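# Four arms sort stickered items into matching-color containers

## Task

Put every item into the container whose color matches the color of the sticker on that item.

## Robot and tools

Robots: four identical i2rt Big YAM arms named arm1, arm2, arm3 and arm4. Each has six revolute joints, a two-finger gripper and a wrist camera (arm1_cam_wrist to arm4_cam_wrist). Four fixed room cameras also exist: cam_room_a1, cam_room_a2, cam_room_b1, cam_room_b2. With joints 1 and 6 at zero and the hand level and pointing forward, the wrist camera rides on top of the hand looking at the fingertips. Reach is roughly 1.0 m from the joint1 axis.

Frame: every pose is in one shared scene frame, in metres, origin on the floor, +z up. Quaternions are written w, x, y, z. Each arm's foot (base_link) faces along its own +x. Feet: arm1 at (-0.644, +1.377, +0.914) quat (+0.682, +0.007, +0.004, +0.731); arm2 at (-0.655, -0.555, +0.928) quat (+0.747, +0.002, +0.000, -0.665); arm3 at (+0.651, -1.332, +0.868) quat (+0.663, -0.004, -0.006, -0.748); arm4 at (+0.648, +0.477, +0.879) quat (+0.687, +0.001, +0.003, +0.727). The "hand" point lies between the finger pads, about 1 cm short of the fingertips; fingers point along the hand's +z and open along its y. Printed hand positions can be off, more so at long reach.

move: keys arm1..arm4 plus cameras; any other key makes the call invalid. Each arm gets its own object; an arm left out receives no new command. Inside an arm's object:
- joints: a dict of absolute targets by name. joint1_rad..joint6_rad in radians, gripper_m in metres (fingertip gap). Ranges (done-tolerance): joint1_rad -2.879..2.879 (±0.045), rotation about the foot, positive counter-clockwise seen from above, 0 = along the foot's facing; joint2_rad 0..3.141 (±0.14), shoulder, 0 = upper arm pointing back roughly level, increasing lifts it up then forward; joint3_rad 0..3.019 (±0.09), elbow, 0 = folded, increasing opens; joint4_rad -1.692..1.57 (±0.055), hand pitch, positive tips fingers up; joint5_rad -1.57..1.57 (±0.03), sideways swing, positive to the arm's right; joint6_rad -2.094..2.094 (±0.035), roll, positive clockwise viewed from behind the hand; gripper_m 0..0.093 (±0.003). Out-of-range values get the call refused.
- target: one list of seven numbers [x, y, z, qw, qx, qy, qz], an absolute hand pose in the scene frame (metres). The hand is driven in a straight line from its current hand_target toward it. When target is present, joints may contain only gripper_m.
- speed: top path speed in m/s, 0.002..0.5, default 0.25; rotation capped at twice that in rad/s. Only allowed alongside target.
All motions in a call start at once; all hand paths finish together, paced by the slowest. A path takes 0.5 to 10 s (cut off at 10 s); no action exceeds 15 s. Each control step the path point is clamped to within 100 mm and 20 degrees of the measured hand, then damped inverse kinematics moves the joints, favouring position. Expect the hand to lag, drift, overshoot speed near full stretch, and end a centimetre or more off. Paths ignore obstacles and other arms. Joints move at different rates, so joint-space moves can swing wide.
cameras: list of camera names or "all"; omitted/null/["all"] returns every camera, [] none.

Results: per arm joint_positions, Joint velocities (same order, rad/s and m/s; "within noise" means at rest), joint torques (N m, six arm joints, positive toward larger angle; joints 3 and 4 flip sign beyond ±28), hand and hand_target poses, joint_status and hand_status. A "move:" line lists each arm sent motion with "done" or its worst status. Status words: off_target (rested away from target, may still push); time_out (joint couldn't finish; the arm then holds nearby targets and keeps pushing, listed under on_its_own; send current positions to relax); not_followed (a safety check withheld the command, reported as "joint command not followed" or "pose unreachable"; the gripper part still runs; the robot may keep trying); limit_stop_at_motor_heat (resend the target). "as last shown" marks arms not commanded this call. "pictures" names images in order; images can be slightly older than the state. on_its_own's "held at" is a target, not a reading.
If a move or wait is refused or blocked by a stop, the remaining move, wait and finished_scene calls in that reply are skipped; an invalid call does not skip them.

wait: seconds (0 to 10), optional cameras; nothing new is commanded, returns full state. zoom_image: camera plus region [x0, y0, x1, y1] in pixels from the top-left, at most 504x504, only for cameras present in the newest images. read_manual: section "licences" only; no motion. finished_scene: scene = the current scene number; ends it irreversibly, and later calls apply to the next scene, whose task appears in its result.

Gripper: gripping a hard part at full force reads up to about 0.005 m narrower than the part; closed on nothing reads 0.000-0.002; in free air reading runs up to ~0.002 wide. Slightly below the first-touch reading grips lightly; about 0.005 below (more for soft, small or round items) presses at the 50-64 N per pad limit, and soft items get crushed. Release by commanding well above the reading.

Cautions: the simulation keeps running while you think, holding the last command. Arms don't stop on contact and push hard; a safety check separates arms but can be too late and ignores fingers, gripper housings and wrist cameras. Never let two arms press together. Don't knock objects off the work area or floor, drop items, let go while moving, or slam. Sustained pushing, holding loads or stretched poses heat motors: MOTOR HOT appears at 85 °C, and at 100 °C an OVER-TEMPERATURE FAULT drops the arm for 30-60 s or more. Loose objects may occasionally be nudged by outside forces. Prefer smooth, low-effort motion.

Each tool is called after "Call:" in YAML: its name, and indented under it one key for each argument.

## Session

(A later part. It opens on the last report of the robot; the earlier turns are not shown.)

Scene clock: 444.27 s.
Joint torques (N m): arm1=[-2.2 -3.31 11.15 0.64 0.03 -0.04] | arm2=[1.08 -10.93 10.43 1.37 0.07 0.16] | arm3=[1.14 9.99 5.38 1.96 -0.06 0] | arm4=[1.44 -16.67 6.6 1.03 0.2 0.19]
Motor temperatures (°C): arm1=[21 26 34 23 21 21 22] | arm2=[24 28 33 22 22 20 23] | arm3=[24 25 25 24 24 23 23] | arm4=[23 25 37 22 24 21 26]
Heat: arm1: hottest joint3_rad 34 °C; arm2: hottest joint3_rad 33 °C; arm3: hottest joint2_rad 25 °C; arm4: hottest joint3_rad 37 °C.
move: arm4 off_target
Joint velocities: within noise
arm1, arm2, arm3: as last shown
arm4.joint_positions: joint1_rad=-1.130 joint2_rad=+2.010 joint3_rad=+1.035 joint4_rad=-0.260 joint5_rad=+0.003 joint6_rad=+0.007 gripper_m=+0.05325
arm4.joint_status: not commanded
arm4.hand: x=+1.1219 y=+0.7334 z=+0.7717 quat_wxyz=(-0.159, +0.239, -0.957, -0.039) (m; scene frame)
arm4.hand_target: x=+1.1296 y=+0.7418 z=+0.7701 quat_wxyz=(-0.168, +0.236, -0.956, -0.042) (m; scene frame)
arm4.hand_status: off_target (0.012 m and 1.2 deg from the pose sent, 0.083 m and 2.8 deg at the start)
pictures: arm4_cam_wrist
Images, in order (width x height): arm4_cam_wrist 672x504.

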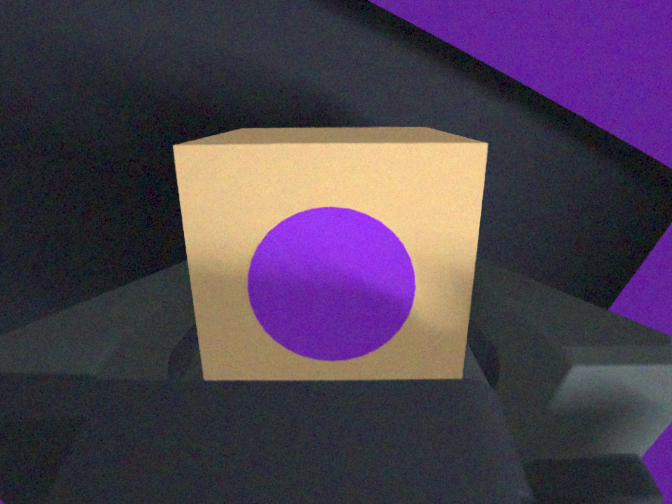

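Lower by small steps.

Call:
move:
  arm4: {"target": [1.13, 0.742, 0.752, -0.1686, 0.2358, -0.9562, -0.0416], "speed": 0.06}
  cameras: []

Call:
move:
  arm4: {"target": [1.13, 0.742, 0.742, -0.1686, 0.2358, -0.9562, -0.0416], "speed": 0.06}
  cameras: []

Call:
move:
  arm4: {"target": [1.13, 0.742, 0.732, -0.1686, 0.2358, -0.9562, -0.0416], "speed": 0.06}
  cameras: ["arm4_cam_wrist"]

Scene clock: 450.27 s.
Joint torques (N m): arm1=[-3.08 -3.02 11.22 0.55 0.04 0] | arm2=[0.97 -10.99 10.4 1.37 0.08 0.17] | arm3=[1.32 10.11 5.37 1.96 -0.06 -0.02] | arm4=[1.61 -17.08 6.43 1.1 0.21 0.18]
Motor temperatures (°C): arm1=[21 26 34 23 21 21 22] | arm2=[24 27 33 22 22 20 23] | arm3=[24 25 25 24 24 23 23] | arm4=[23 25 36 22 24 21 26]
Heat: arm1: hottest joint3_rad 34 °C; arm2: hottest joint3_rad 33 °C; arm3: hottest joint2_rad 25 °C; arm4: hottest joint3_rad 36 °C.
move: arm4 off_target
Joint velocities: within noise
arm1, arm2, arm3: as last shown
arm4.joint_positions: joint1_rad=-1.130 joint2_rad=+2.047 joint3_rad=+1.035 joint4_rad=-0.220 joint5_rad=+0.003 joint6_rad=+0.007 gripper_m=+0.05325
arm4.joint_status: not commanded
arm4.hand: x=+1.1221 y=+0.7335 z=+0.7562 quat_wxyz=(-0.161, +0.239, -0.957, -0.040) (m; scene frame)
arm4.hand_target: x=+1.1296 y=+0.7418 z=+0.7523 quat_wxyz=(-0.168, +0.236, -0.956, -0.042) (m; scene frame)
arm4.hand_status: off_target (0.012 m and 1.0 deg from the pose sent, 0.023 m and 1.2 deg at the start)
pictures: none
No camera images: "cameras" was empty.

Scene clock: 451.23 s.
Joint torques (N m): arm1=[-2.37 -3.96 11.04 0.65 0.03 -0.05] | arm2=[1.08 -10.99 10.39 1.35 0.08 0.17] | arm3=[1.2 9.88 5.37 1.98 -0.05 0] | arm4=[0.73 -16.44 6.34 1.11 0.2 0.17]
Motor temperatures (°C): arm1=[21 26 34 23 21 21 22] | arm2=[24 27 33 22 22 20 23] | arm3=[24 25 25 24 24 23 23] | arm4=[23 25 36 22 24 21 26]
Heat: arm1: hottest joint3_rad 34 °C; arm2: hottest joint3_rad 33 °C; arm3: hottest joint2_rad 25 °C; arm4: hottest joint3_rad 36 °C.
move: arm4 off_target
Joint velocities: within noise
arm1, arm2, arm3: as last shown
arm4.joint_positions: joint1_rad=-1.130 joint2_rad=+2.068 joint3_rad=+1.035 joint4_rad=-0.199 joint5_rad=+0.003 joint6_rad=+0.007 gripper_m=+0.05325
arm4.joint_status: not commanded
arm4.hand: x=+1.1217 y=+0.7332 z=+0.7468 quat_wxyz=(-0.161, +0.239, -0.957, -0.039) (m; scene frame)
arm4.hand_target: x=+1.1295 y=+0.7417 z=+0.7421 quat_wxyz=(-0.168, +0.236, -0.956, -0.042) (m; scene frame)
arm4.hand_status: off_target (0.013 m and 1.0 deg from the pose sent, 0.018 m and 1.0 deg at the start)
pictures: none
No camera images: "cameras" was empty.

Scene clock: 452.20 s.
Joint torques (N m): arm1=[-2.14 -3.84 11.08 0.8 0.02 -0.01] | arm2=[1.03 -10.99 10.37 1.37 0.08 0.17] | arm3=[1.2 10.05 5.38 1.98 -0.04 -0.02] | arm4=[1.08 -16.5 6.41 1.09 0.22 0.17]
Motor temperatures (°C): arm1=[21 26 35 23 21 21 22] | arm2=[24 27 33 22 22 20 23] | arm3=[24 25 25 24 24 23 23] | arm4=[23 25 36 22 24 21 26]
Heat: arm1: hottest joint3_rad 35 °C; arm2: hottest joint3_rad 33 °C; arm3: hottest joint2_rad 25 °C; arm4: hottest joint3_rad 36 °C.
move: arm4 off_target
Joint velocities: within noise
arm1.joint_positions: joint1_rad=-2.260 joint2_rad=+0.957 joint3_rad=+0.794 joint4_rad=-1.047 joint5_rad=-0.012 joint6_rad=-0.009 gripper_m=+0.07996
arm1.joint_status: not commanded
arm1.hand: x=-0.3771 y=+1.1904 z=+1.0966 quat_wxyz=(-0.165, -0.295, -0.940, +0.051) (m; scene frame)
arm1.hand_target: x=-0.3800 y=+1.1900 z=+1.0999 quat_wxyz=(-0.166, -0.296, -0.939, +0.052) (m; scene frame)
arm1.hand_status: not commanded
arm2, arm3: as last shown
arm4.joint_positions: joint1_rad=-1.130 joint2_rad=+2.087 joint3_rad=+1.035 joint4_rad=-0.177 joint5_rad=+0.003 joint6_rad=+0.007 gripper_m=+0.05325
arm4.joint_status: not commanded
arm4.hand: x=+1.1217 y=+0.7334 z=+0.7387 quat_wxyz=(-0.162, +0.239, -0.957, -0.040) (m; scene frame)
arm4.hand_target: x=+1.1295 y=+0.7418 z=+0.7323 quat_wxyz=(-0.168, +0.236, -0.956, -0.042) (m; scene frame)
arm4.hand_status: off_target (0.014 m and 0.9 deg from the pose sent, 0.019 m and 1.0 deg at the start)
pictures: arm4_cam_wrist
Images, in order (width x height): arm4_cam_wrist 672x504.

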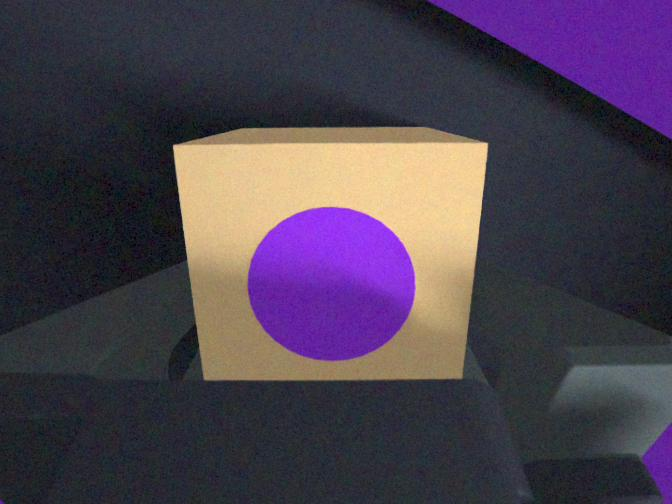

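Call:
move:
  arm4: {"target": [1.13, 0.742, 0.722, -0.1686, 0.2358, -0.9562, -0.0416], "speed": 0.06}
  cameras: []

Call:
move:
  arm4: {"target": [1.13, 0.742, 0.714, -0.1686, 0.2358, -0.9562, -0.0416], "speed": 0.06}
  cameras: ["arm4_cam_wrist"]

Scene clock: 457.17 s.
Joint torques (N m): arm1=[-1.44 -3.19 11.1 0.66 0 0.04] | arm2=[0.97 -10.99 10.41 1.37 0.08 0.17] | arm3=[1.14 10.05 5.37 1.95 -0.04 0] | arm4=[1.08 -15.03 6.42 1.06 0.14 0.18]
Motor temperatures (°C): arm1=[21 26 35 23 21 21 22] | arm2=[24 27 33 22 22 20 23] | arm3=[24 25 25 24 24 23 23] | arm4=[23 25 35 22 24 21 26]
Heat: arm1: hottest joint3_rad 35 °C; arm2: hottest joint3_rad 33 °C; arm3: hottest joint2_rad 25 °C; arm4: hottest joint3_rad 35 °C.
move: arm4 off_target
Joint velocities: within noise
arm1, arm2, arm3: as last shown
arm4.joint_positions: joint1_rad=-1.130 joint2_rad=+2.093 joint3_rad=+1.038 joint4_rad=-0.155 joint5_rad=+0.004 joint6_rad=+0.007 gripper_m=+0.05325
arm4.joint_status: not commanded
arm4.hand: x=+1.1267 y=+0.7359 z=+0.7387 quat_wxyz=(-0.172, +0.239, -0.955, -0.042) (m; scene frame)
arm4.hand_target: x=+1.1291 y=+0.7416 z=+0.7225 quat_wxyz=(-0.168, +0.236, -0.956, -0.042) (m; scene frame)
arm4.hand_status: off_target (0.018 m and 0.5 deg from the pose sent, 0.020 m and 0.9 deg at the start)
pictures: none
No camera images: "cameras" was empty.

Scene clock: 458.13 s.
Joint torques (N m): arm1=[-2.14 -3.78 11.03 0.55 0 0] | arm2=[1.08 -10.93 10.39 1.36 0.08 0.16] | arm3=[1.38 9.88 5.38 1.98 -0.05 -0.01] | arm4=[1.14 -14.45 6.04 1.06 0.16 0.14]
Motor temperatures (°C): arm1=[21 26 35 23 21 21 22] | arm2=[24 27 33 22 22 20 23] | arm3=[24 25 25 24 24 23 23] | arm4=[23 25 35 22 24 21 26]
Heat: arm1: hottest joint3_rad 35 °C; arm2: hottest joint3_rad 33 °C; arm3: hottest joint2_rad 25 °C; arm4: hottest joint3_rad 35 °C.
move: arm4 off_target
Joint velocities: within noise
arm1, arm2, arm3: as last shown
arm4.joint_positions: joint1_rad=-1.130 joint2_rad=+2.099 joint3_rad=+1.046 joint4_rad=-0.137 joint5_rad=+0.005 joint6_rad=+0.007 gripper_m=+0.05325
arm4.joint_status: not commanded
arm4.hand: x=+1.1324 y=+0.7390 z=+0.7388 quat_wxyz=(-0.181, +0.238, -0.953, -0.044) (m; scene frame)
arm4.hand_target: x=+1.1288 y=+0.7413 z=+0.7150 quat_wxyz=(-0.169, +0.236, -0.956, -0.042) (m; scene frame)
arm4.hand_status: off_target (0.025 m and 1.5 deg from the pose sent, 0.026 m and 0.5 deg at the start)
pictures: arm4_cam_wrist
Images, in order (width x height): arm4_cam_wrist 672x504.

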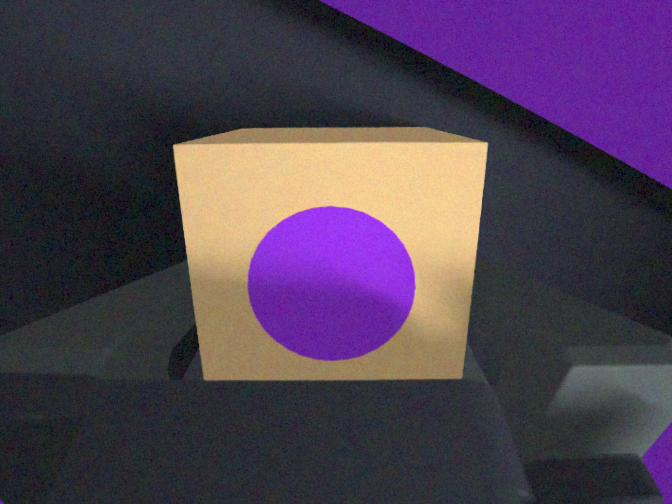

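Call:
move:
  arm4: {"joints": {"gripper_m": 0.075}}
  cameras: []

Call:
move:
  arm4: {"target": [1.115, 0.733, 0.88, -0.1686, 0.2358, -0.9562, -0.0416]}
  cameras: ["arm4_cam_wrist"]

Call:
move:
  arm4: {"target": [1.0, 0.66, 1.0, -0.1686, 0.2358, -0.9562, -0.0416], "speed": 0.4}
  cameras: []

Call:
move:
  arm4: {"joints": {"joint2_rad": 0.836, "joint3_rad": 1.266, "joint4_rad": -1.651, "joint5_rad": 0, "joint6_rad": 0}}
  cameras: []

Call:
move:
  arm4: {"joints": {"joint1_rad": 2.185, "gripper_m": 0.094}}
  cameras: ["arm4_cam_wrist"]

Call:
move:
  arm4: {"target": [0.28, 0.186, 1.11, 0.0712, 0.9216, 0.3212, -0.2043], "speed": 0.3}
  cameras: ["arm4_cam_wrist", "cam_room_a2"]

Scene clock: 467.50 s.
Joint torques (N m): arm1=[-2.08 -3.31 11.11 0.59 0.03 -0.03] | arm2=[1.08 -10.93 10.4 1.35 0.07 0.17] | arm3=[1.38 10.05 5.38 1.96 -0.03 -0.01] | arm4=[0.67 -14.86 5.76 0.95 0.14 0.17]
Motor temperatures (°C): arm1=[21 26 35 23 21 21 22] | arm2=[24 27 33 22 22 20 23] | arm3=[24 25 25 24 24 23 23] | arm4=[23 25 34 22 24 21 26]
Heat: arm1: hottest joint3_rad 35 °C; arm2: hottest joint3_rad 33 °C; arm3: hottest joint2_rad 25 °C; arm4: hottest joint3_rad 34 °C.
move: arm4 done
Joint velocities: within noise
arm1: as last shown
arm2.joint_positions: joint1_rad=+2.120 joint2_rad=+1.287 joint3_rad=+1.017 joint4_rad=-0.839 joint5_rad=-0.001 joint6_rad=-0.011 gripper_m=+0.09193
arm2.joint_status: not commanded
arm2.hand: x=-0.2948 y=-0.2726 z=+1.1207 quat_wxyz=(-0.218, +0.324, -0.918, -0.075) (m; scene frame)
arm2.hand_target: x=-0.3000 y=-0.2750 z=+1.1102 quat_wxyz=(-0.204, +0.321, -0.922, -0.071) (m; scene frame)
arm2.hand_status: not commanded
arm3.joint_positions: joint1_rad=+0.075 joint2_rad=+0.276 joint3_rad=+1.523 joint4_rad=-1.599 joint5_rad=-0.185 joint6_rad=-0.597 gripper_m=+0.09396
arm3.joint_status: not commanded
arm3.hand: x=+0.6803 y=-1.3506 z=+1.4452 quat_wxyz=(-0.326, -0.350, -0.735, +0.481) (m; scene frame)
arm3.hand_target: x=+0.6804 y=-1.3484 z=+1.4507 quat_wxyz=(-0.328, -0.347, -0.731, +0.487) (m; scene frame)
arm3.hand_status: not commanded
arm4.joint_positions: joint1_rad=-1.124 joint2_rad=+2.107 joint3_rad=+1.049 joint4_rad=-0.133 joint5_rad=+0.006 joint6_rad=+0.007 gripper_m=+0.07490
arm4.joint_status: all done
arm4.hand: x=+1.1317 y=+0.7420 z=+0.7361 quat_wxyz=(-0.181, +0.241, -0.953, -0.044) (m; scene frame)
arm4.hand_target: x=+1.1288 y=+0.7411 z=+0.7150 quat_wxyz=(-0.169, +0.236, -0.956, -0.041) (m; scene frame)
arm4.hand_status: not commanded
pictures: none
No camera images: "cameras" was empty.

Scene clock: 468.77 s.
Joint torques (N m): arm1=[-2.49 -3.6 10.95 0.55 0.02 -0.01] | arm2=[1.08 -10.99 10.41 1.37 0.08 0.16] | arm3=[1.38 10.11 5.38 1.94 -0.05 -0.02] | arm4=[0.67 -15.85 7.87 0.17 0.1 0.16]
Motor temperatures (°C): arm1=[21 25 35 23 21 21 22] | arm2=[24 27 33 22 22 20 23] | arm3=[24 25 25 24 24 23 23] | arm4=[23 25 34 22 24 21 26]
Heat: arm1: hottest joint3_rad 35 °C; arm2: hottest joint3_rad 33 °C; arm3: hottest joint2_rad 25 °C; arm4: hottest joint3_rad 34 °C.
move: arm4 done
Joint velocities: within noise
arm1, arm2, arm3: as last shown
arm4.joint_positions: joint1_rad=-1.124 joint2_rad=+1.753 joint3_rad=+1.023 joint4_rad=-0.476 joint5_rad=+0.006 joint6_rad=+0.007 gripper_m=+0.07491
arm4.joint_status: not commanded
arm4.hand: x=+1.1125 y=+0.7316 z=+0.8823 quat_wxyz=(-0.174, +0.241, -0.954, -0.042) (m; scene frame)
arm4.hand_target: x=+1.1149 y=+0.7329 z=+0.8800 quat_wxyz=(-0.169, +0.236, -0.956, -0.042) (m; scene frame)
arm4.hand_status: done (0.004 m and 0.9 deg from the pose sent, 0.145 m and 1.6 deg at the start)
pictures: arm4_cam_wrist
Images, in order (width x height): arm4_cam_wrist 672x504.

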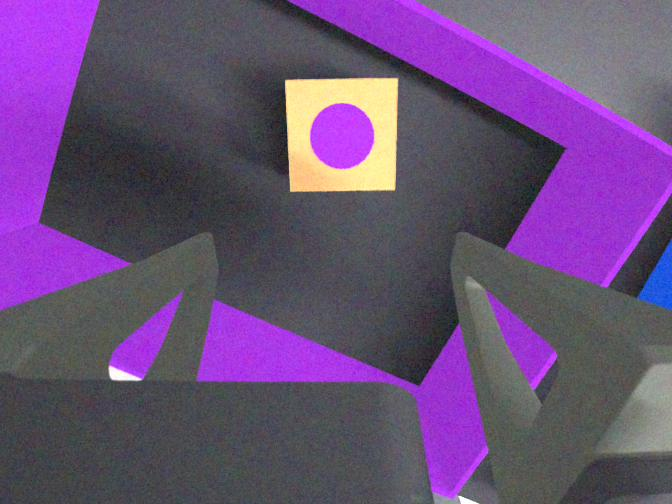

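Scene clock: 470.03 s.
Joint torques (N m): arm1=[-1.67 -3.49 11.08 0.73 0.01 -0.02] | arm2=[1.03 -10.99 10.4 1.36 0.08 0.17] | arm3=[1.26 10.23 5.38 1.95 -0.05 0] | arm4=[0.09 -7.36 8.01 0.31 -0.03 -0.04]
Motor temperatures (°C): arm1=[21 25 35 23 21 21 22] | arm2=[24 27 33 22 22 20 23] | arm3=[24 25 25 24 24 23 23] | arm4=[23 25 34 22 24 21 26]
Heat: arm1: hottest joint3_rad 35 °C; arm2: hottest joint3_rad 33 °C; arm3: hottest joint2_rad 25 °C; arm4: hottest joint3_rad 34 °C.
move: arm4 off_target
Joint velocities: within noise
arm1, arm2, arm3: as last shown
arm4.joint_positions: joint1_rad=-1.141 joint2_rad=+1.218 joint3_rad=+0.818 joint4_rad=-0.783 joint5_rad=+0.001 joint6_rad=+0.006 gripper_m=+0.07491
arm4.joint_status: not commanded
arm4.hand: x=+1.0020 y=+0.6640 z=+1.0097 quat_wxyz=(-0.184, +0.233, -0.954, -0.046) (m; scene frame)
arm4.hand_target: x=+0.9997 y=+0.6599 z=+1.0002 quat_wxyz=(-0.169, +0.236, -0.956, -0.042) (m; scene frame)
arm4.hand_status: off_target (0.011 m and 1.9 deg from the pose sent, 0.178 m and 0.9 deg at the start)
pictures: none
No camera images: "cameras" was empty.

Scene clock: 471.53 s.
Joint torques (N m): arm1=[-2.26 -3.14 11.14 0.55 0.04 0.02] | arm2=[1.03 -11.05 10.4 1.36 0.07 0.17] | arm3=[1.32 10.17 5.38 1.94 -0.06 -0.01] | arm4=[0.91 -3.02 8.55 0.29 0.08 -0.05]
Motor temperatures (°C): arm1=[21 25 35 23 21 21 22] | arm2=[24 27 33 22 22 20 23] | arm3=[24 25 25 24 24 23 23] | arm4=[23 25 34 22 24 21 26]
Heat: arm1: hottest joint3_rad 35 °C; arm2: hottest joint3_rad 33 °C; arm3: hottest joint2_rad 25 °C; arm4: hottest joint3_rad 34 °C.
move: arm4 done
Joint velocities: within noise
arm1, arm2, arm3: as last shown
arm4.joint_positions: joint1_rad=-1.141 joint2_rad=+0.836 joint3_rad=+1.263 joint4_rad=-1.640 joint5_rad=+0.001 joint6_rad=+0.006 gripper_m=+0.07491
arm4.joint_status: all done
arm4.hand: x=+0.8729 y=+0.5960 z=+1.2627 quat_wxyz=(-0.170, +0.234, -0.956, -0.042) (m; scene frame)
arm4.hand_target: x=+0.8716 y=+0.5932 z=+1.2631 quat_wxyz=(-0.166, +0.233, -0.957, -0.040) (m; scene frame)
arm4.hand_status: not commanded
pictures: none
No camera images: "cameras" was empty.

Scene clock: 474.20 s.
Joint torques (N m): arm1=[-2.43 -2.78 11.04 0.72 0.02 0] | arm2=[1.03 -10.99 10.41 1.35 0.09 0.16] | arm3=[1.32 10.05 5.41 1.94 -0.05 0] | arm4=[1.08 -2.67 8.42 0.32 0.11 0]
Motor temperatures (°C): arm1=[21 25 35 23 21 21 22] | arm2=[24 27 33 22 22 20 23] | arm3=[24 25 25 24 24 23 23] | arm4=[23 25 34 22 24 21 26]
Heat: arm1: hottest joint3_rad 35 °C; arm2: hottest joint3_rad 33 °C; arm3: hottest joint2_rad 25 °C; arm4: hottest joint3_rad 34 °C.
move: arm4 done
Joint velocities: within noise
arm1, arm2, arm3: as last shown
arm4.joint_positions: joint1_rad=+2.181 joint2_rad=+0.836 joint3_rad=+1.263 joint4_rad=-1.640 joint5_rad=-0.001 joint6_rad=+0.006 gripper_m=+0.09389
arm4.joint_status: all done
arm4.hand: x=+0.4514 y=+0.3230 z=+1.2657 quat_wxyz=(+0.060, +0.930, +0.319, -0.171) (m; scene frame)
arm4.hand_target: x=+0.4537 y=+0.3238 z=+1.2660 quat_wxyz=(+0.058, +0.929, +0.324, -0.167) (m; scene frame)
arm4.hand_status: not commanded
pictures: arm4_cam_wrist
Images, in order (width x height): arm4_cam_wrist 672x504.

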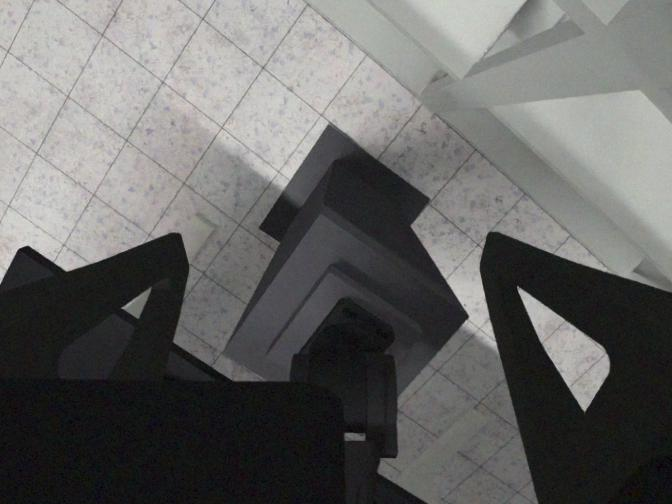

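Scene clock: 475.77 s.
Joint torques (N m): arm1=[-2.37 -3.49 11.21 0.65 0 -0.04] | arm2=[1.03 -10.93 10.37 1.39 0.08 0.15] | arm3=[1.32 10.05 5.33 1.95 -0.05 -0.01] | arm4=[1.2 -12.16 10.03 1.17 0.1 -0.01]
Motor temperatures (°C): arm1=[21 25 35 23 21 21 22] | arm2=[24 27 33 22 22 20 23] | arm3=[24 25 25 24 24 23 23] | arm4=[23 25 34 22 24 21 26]
Heat: arm1: hottest joint3_rad 35 °C; arm2: hottest joint3_rad 33 °C; arm3: hottest joint2_rad 25 °C; arm4: hottest joint3_rad 34 °C.
move: arm4 off_target
Joint velocities: within noise
arm1.joint_positions: joint1_rad=-2.260 joint2_rad=+0.957 joint3_rad=+0.794 joint4_rad=-1.047 joint5_rad=-0.012 joint6_rad=-0.009 gripper_m=+0.07996
arm1.joint_status: not commanded
arm1.hand: x=-0.3771 y=+1.1904 z=+1.0966 quat_wxyz=(-0.165, -0.295, -0.940, +0.051) (m; scene frame)
arm1.hand_target: x=-0.3800 y=+1.1900 z=+1.0999 quat_wxyz=(-0.166, -0.296, -0.939, +0.052) (m; scene frame)
arm1.hand_status: not commanded
arm2, arm3: as last shown
arm4.joint_positions: joint1_rad=+2.181 joint2_rad=+1.316 joint3_rad=+1.133 joint4_rad=-0.991 joint5_rad=-0.001 joint6_rad=+0.006 gripper_m=+0.09389
arm4.joint_status: not commanded
arm4.hand: x=+0.2850 y=+0.1921 z=+1.0996 quat_wxyz=(+0.066, +0.927, +0.318, -0.189) (m; scene frame)
arm4.hand_target: x=+0.2802 y=+0.1862 z=+1.1101 quat_wxyz=(+0.071, +0.922, +0.321, -0.204) (m; scene frame)
arm4.hand_status: off_target (0.013 m and 2.0 deg from the pose sent, 0.269 m and 4.2 deg at the start)
pictures: arm4_cam_wrist, cam_room_a2
Images, in order (width x height): arm4_cam_wrist 672x504, cam_room_a2 672x504.

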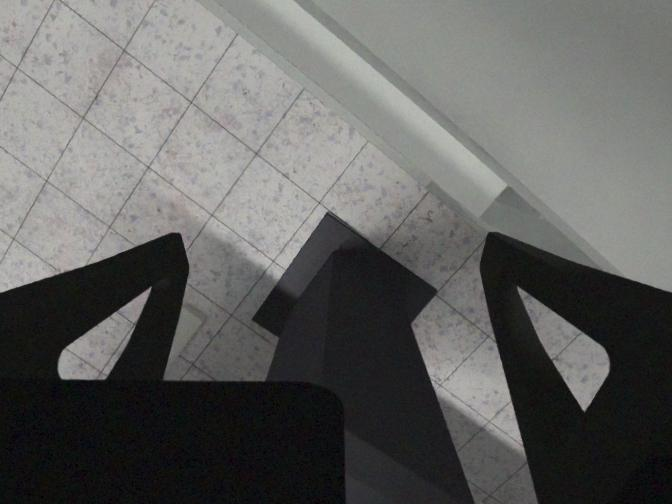

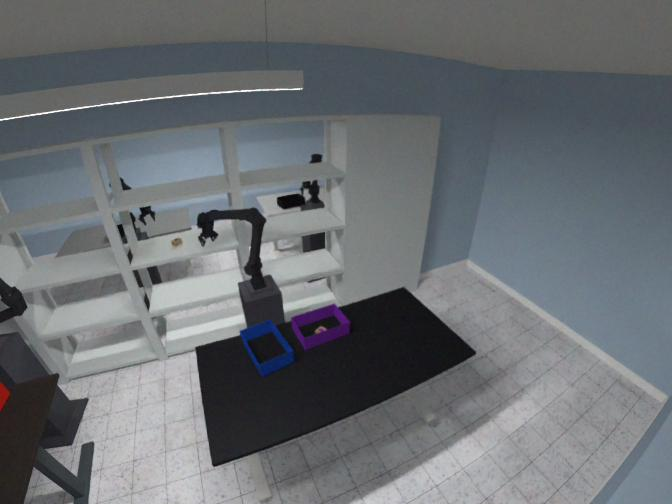

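Call:
move:
  arm4: {"target": [0.03, -0.012, 1.09, 0.0712, 0.9216, 0.3212, -0.2043], "speed": 0.25}
  cameras: ["arm4_cam_wrist"]

Scene clock: 480.17 s.
Joint torques (N m): arm1=[-2.37 -3.96 11.03 0.72 -0.01 -0.04] | arm2=[1.08 -10.99 10.37 1.35 0.09 0.16] | arm3=[1.26 9.99 5.38 1.94 -0.05 0] | arm4=[0.73 -24.41 12.88 0.38 0.1 -0.02]
Motor temperatures (°C): arm1=[21 25 35 23 21 21 22] | arm2=[24 27 33 22 22 20 23] | arm3=[24 25 25 24 24 23 23] | arm4=[23 25 35 22 24 21 25]
Heat: arm1: hottest joint3_rad 35 °C; arm2: hottest joint3_rad 33 °C; arm3: hottest joint2_rad 25 °C; arm4: hottest joint3_rad 35 °C.
move: arm4 off_target
Joint velocities: within noise
arm1, arm2, arm3: as last shown
arm4.joint_positions: joint1_rad=+2.181 joint2_rad=+2.195 joint3_rad=+2.274 joint4_rad=-1.231 joint5_rad=-0.001 joint6_rad=+0.006 gripper_m=+0.09389
arm4.joint_status: not commanded
arm4.hand: x=+0.0365 y=-0.0035 z=+1.0868 quat_wxyz=(+0.070, +0.925, +0.317, -0.199) (m; scene frame)
arm4.hand_target: x=+0.0304 y=-0.0116 z=+1.0900 quat_wxyz=(+0.072, +0.922, +0.321, -0.205) (m; scene frame)
arm4.hand_status: off_target (0.011 m and 0.9 deg from the pose sent, 0.327 m and 2.0 deg at the start)
pictures: arm4_cam_wrist
Images, in order (width x height): arm4_cam_wrist 672x504.

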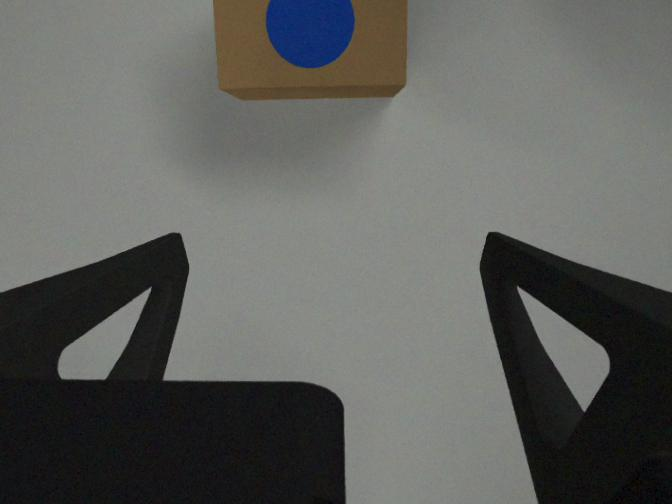

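Call:
move:
  arm4: {"target": [-0.010, -0.056, 1.05, 0.0712, 0.9216, 0.3212, -0.2043], "speed": 0.15}
  cameras: ["arm4_cam_wrist"]

Call:
move:
  arm4: {"target": [-0.022, -0.065, 1.012, 0.0712, 0.9216, 0.3212, -0.2043], "speed": 0.08}
  cameras: ["arm4_cam_wrist"]

Scene clock: 490.90 s.
Joint torques (N m): arm1=[-2.84 -3.6 11.14 0.61 0.03 0] | arm2=[1.03 -11.11 10.41 1.39 0.08 0.17] | arm3=[1.2 10.17 5.37 1.95 -0.05 -0.01] | arm4=[1.32 -26.29 12.59 0.5 0.2 0.08]
Motor temperatures (°C): arm1=[21 25 35 23 21 21 22] | arm2=[24 27 33 22 22 20 23] | arm3=[24 25 25 24 24 23 23] | arm4=[23 26 37 22 24 21 25]
Heat: arm1: hottest joint3_rad 35 °C; arm2: hottest joint3_rad 33 °C; arm3: hottest joint2_rad 25 °C; arm4: hottest joint3_rad 37 °C.
move: arm4 off_target
Joint velocities: within noise
arm1, arm2, arm3: as last shown
arm4.joint_positions: joint1_rad=+2.188 joint2_rad=+2.528 joint3_rad=+2.815 joint4_rad=-1.418 joint5_rad=+0.001 joint6_rad=+0.006 gripper_m=+0.09389
arm4.joint_status: not commanded
arm4.hand: x=-0.0094 y=-0.0466 z=+1.0625 quat_wxyz=(+0.073, +0.922, +0.319, -0.209) (m; scene frame)
arm4.hand_target: x=-0.0092 y=-0.0552 z=+1.0497 quat_wxyz=(+0.072, +0.921, +0.321, -0.207) (m; scene frame)
arm4.hand_status: off_target (0.016 m and 0.6 deg from the pose sent, 0.079 m and 0.9 deg at the start)
pictures: arm4_cam_wrist
Images, in order (width x height): arm4_cam_wrist 672x504.

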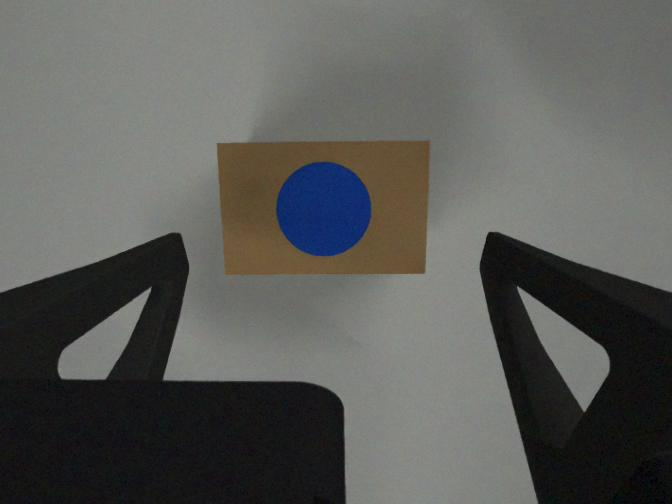

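Scene clock: 492.27 s.
Joint torques (N m): arm1=[-2.67 -4.01 11.02 0.53 -0.02 0.05] | arm2=[1.03 -10.99 10.39 1.39 0.08 0.17] | arm3=[1.32 9.93 5.37 1.98 -0.05 -0.02] | arm4=[0.85 -26.4 12.66 0.49 0.18 0.09]
Motor temperatures (°C): arm1=[21 25 35 23 21 21 22] | arm2=[24 27 33 22 22 20 23] | arm3=[24 25 25 24 24 23 23] | arm4=[23 26 37 22 24 21 25]
Heat: arm1: hottest joint3_rad 35 °C; arm2: hottest joint3_rad 33 °C; arm3: hottest joint2_rad 25 °C; arm4: hottest joint3_rad 37 °C.
move: arm4 off_target
Joint velocities: within noise
arm1: as last shown
arm2.joint_positions: joint1_rad=+2.120 joint2_rad=+1.287 joint3_rad=+1.017 joint4_rad=-0.839 joint5_rad=-0.001 joint6_rad=-0.011 gripper_m=+0.09193
arm2.joint_status: not commanded
arm2.hand: x=-0.2948 y=-0.2726 z=+1.1207 quat_wxyz=(-0.218, +0.324, -0.918, -0.075) (m; scene frame)
arm2.hand_target: x=-0.3000 y=-0.2750 z=+1.1102 quat_wxyz=(-0.204, +0.321, -0.922, -0.071) (m; scene frame)
arm2.hand_status: not commanded
arm3.joint_positions: joint1_rad=+0.075 joint2_rad=+0.276 joint3_rad=+1.523 joint4_rad=-1.599 joint5_rad=-0.185 joint6_rad=-0.597 gripper_m=+0.09396
arm3.joint_status: not commanded
arm3.hand: x=+0.6803 y=-1.3506 z=+1.4452 quat_wxyz=(-0.326, -0.350, -0.735, +0.481) (m; scene frame)
arm3.hand_target: x=+0.6804 y=-1.3484 z=+1.4507 quat_wxyz=(-0.328, -0.347, -0.731, +0.487) (m; scene frame)
arm3.hand_status: not commanded
arm4.joint_positions: joint1_rad=+2.192 joint2_rad=+2.607 joint3_rad=+2.869 joint4_rad=-1.391 joint5_rad=+0.002 joint6_rad=+0.006 gripper_m=+0.09389
arm4.joint_status: not commanded
arm4.hand: x=-0.0190 y=-0.0585 z=+1.0259 quat_wxyz=(+0.073, +0.921, +0.321, -0.210) (m; scene frame)
arm4.hand_target: x=-0.0209 y=-0.0640 z=+1.0119 quat_wxyz=(+0.073, +0.921, +0.321, -0.209) (m; scene frame)
arm4.hand_status: off_target (0.016 m and 0.7 deg from the pose sent, 0.055 m and 0.6 deg at the start)
pictures: arm4_cam_wrist
Images, in order (width x height): arm4_cam_wrist 672x504.

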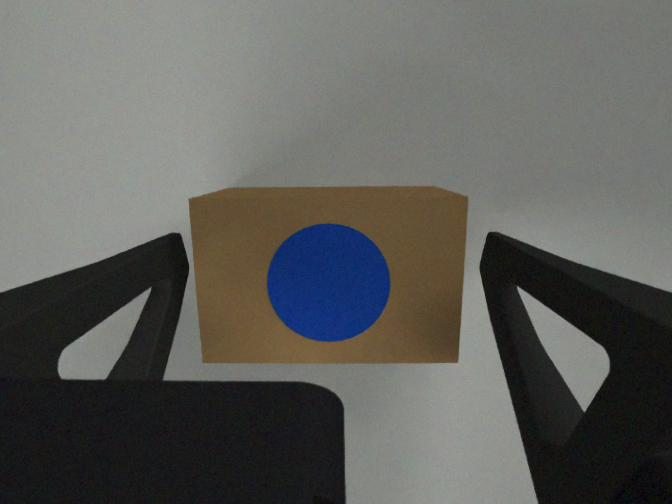

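Call:
move:
  arm4: {"target": [-0.025, -0.067, 0.998, 0.0712, 0.9216, 0.3212, -0.2043], "speed": 0.06}
  cameras: ["arm4_cam_wrist"]

Call:
move:
  arm4: {"joints": {"gripper_m": 0.058}}
  cameras: []

Call:
move:
  arm4: {"target": [-0.01, -0.05, 1.085, 0.0712, 0.9216, 0.3212, -0.2043], "speed": 0.15}
  cameras: ["arm4_cam_wrist"]

Scene clock: 497.93 s.
Joint torques (N m): arm1=[-2.49 -3.43 11.11 0.64 0.02 0.01] | arm2=[1.08 -11.11 10.4 1.36 0.08 0.17] | arm3=[1.26 9.93 5.38 1.94 -0.05 0] | arm4=[0.79 -26.87 12.3 1.11 0.14 0.08]
Motor temperatures (°C): arm1=[21 25 35 23 21 21 22] | arm2=[24 27 33 22 22 20 23] | arm3=[24 25 25 24 24 23 23] | arm4=[23 26 37 22 24 21 25]
Heat: arm1: hottest joint3_rad 35 °C; arm2: hottest joint3_rad 33 °C; arm3: hottest joint2_rad 25 °C; arm4: hottest joint3_rad 37 °C.
move: arm4 off_target
Joint velocities: within noise
arm1, arm2, arm3: as last shown
arm4.joint_positions: joint1_rad=+2.193 joint2_rad=+2.625 joint3_rad=+2.870 joint4_rad=-1.391 joint5_rad=+0.002 joint6_rad=+0.006 gripper_m=+0.09389
arm4.joint_status: not commanded
arm4.hand: x=-0.0189 y=-0.0589 z=+1.0117 quat_wxyz=(+0.070, +0.922, +0.322, -0.202) (m; scene frame)
arm4.hand_target: x=-0.0237 y=-0.0660 z=+0.9977 quat_wxyz=(+0.072, +0.921, +0.321, -0.208) (m; scene frame)
arm4.hand_status: off_target (0.017 m and 0.3 deg from the pose sent, 0.030 m and 0.7 deg at the start)
pictures: arm4_cam_wrist
Images, in order (width x height): arm4_cam_wrist 672x504.

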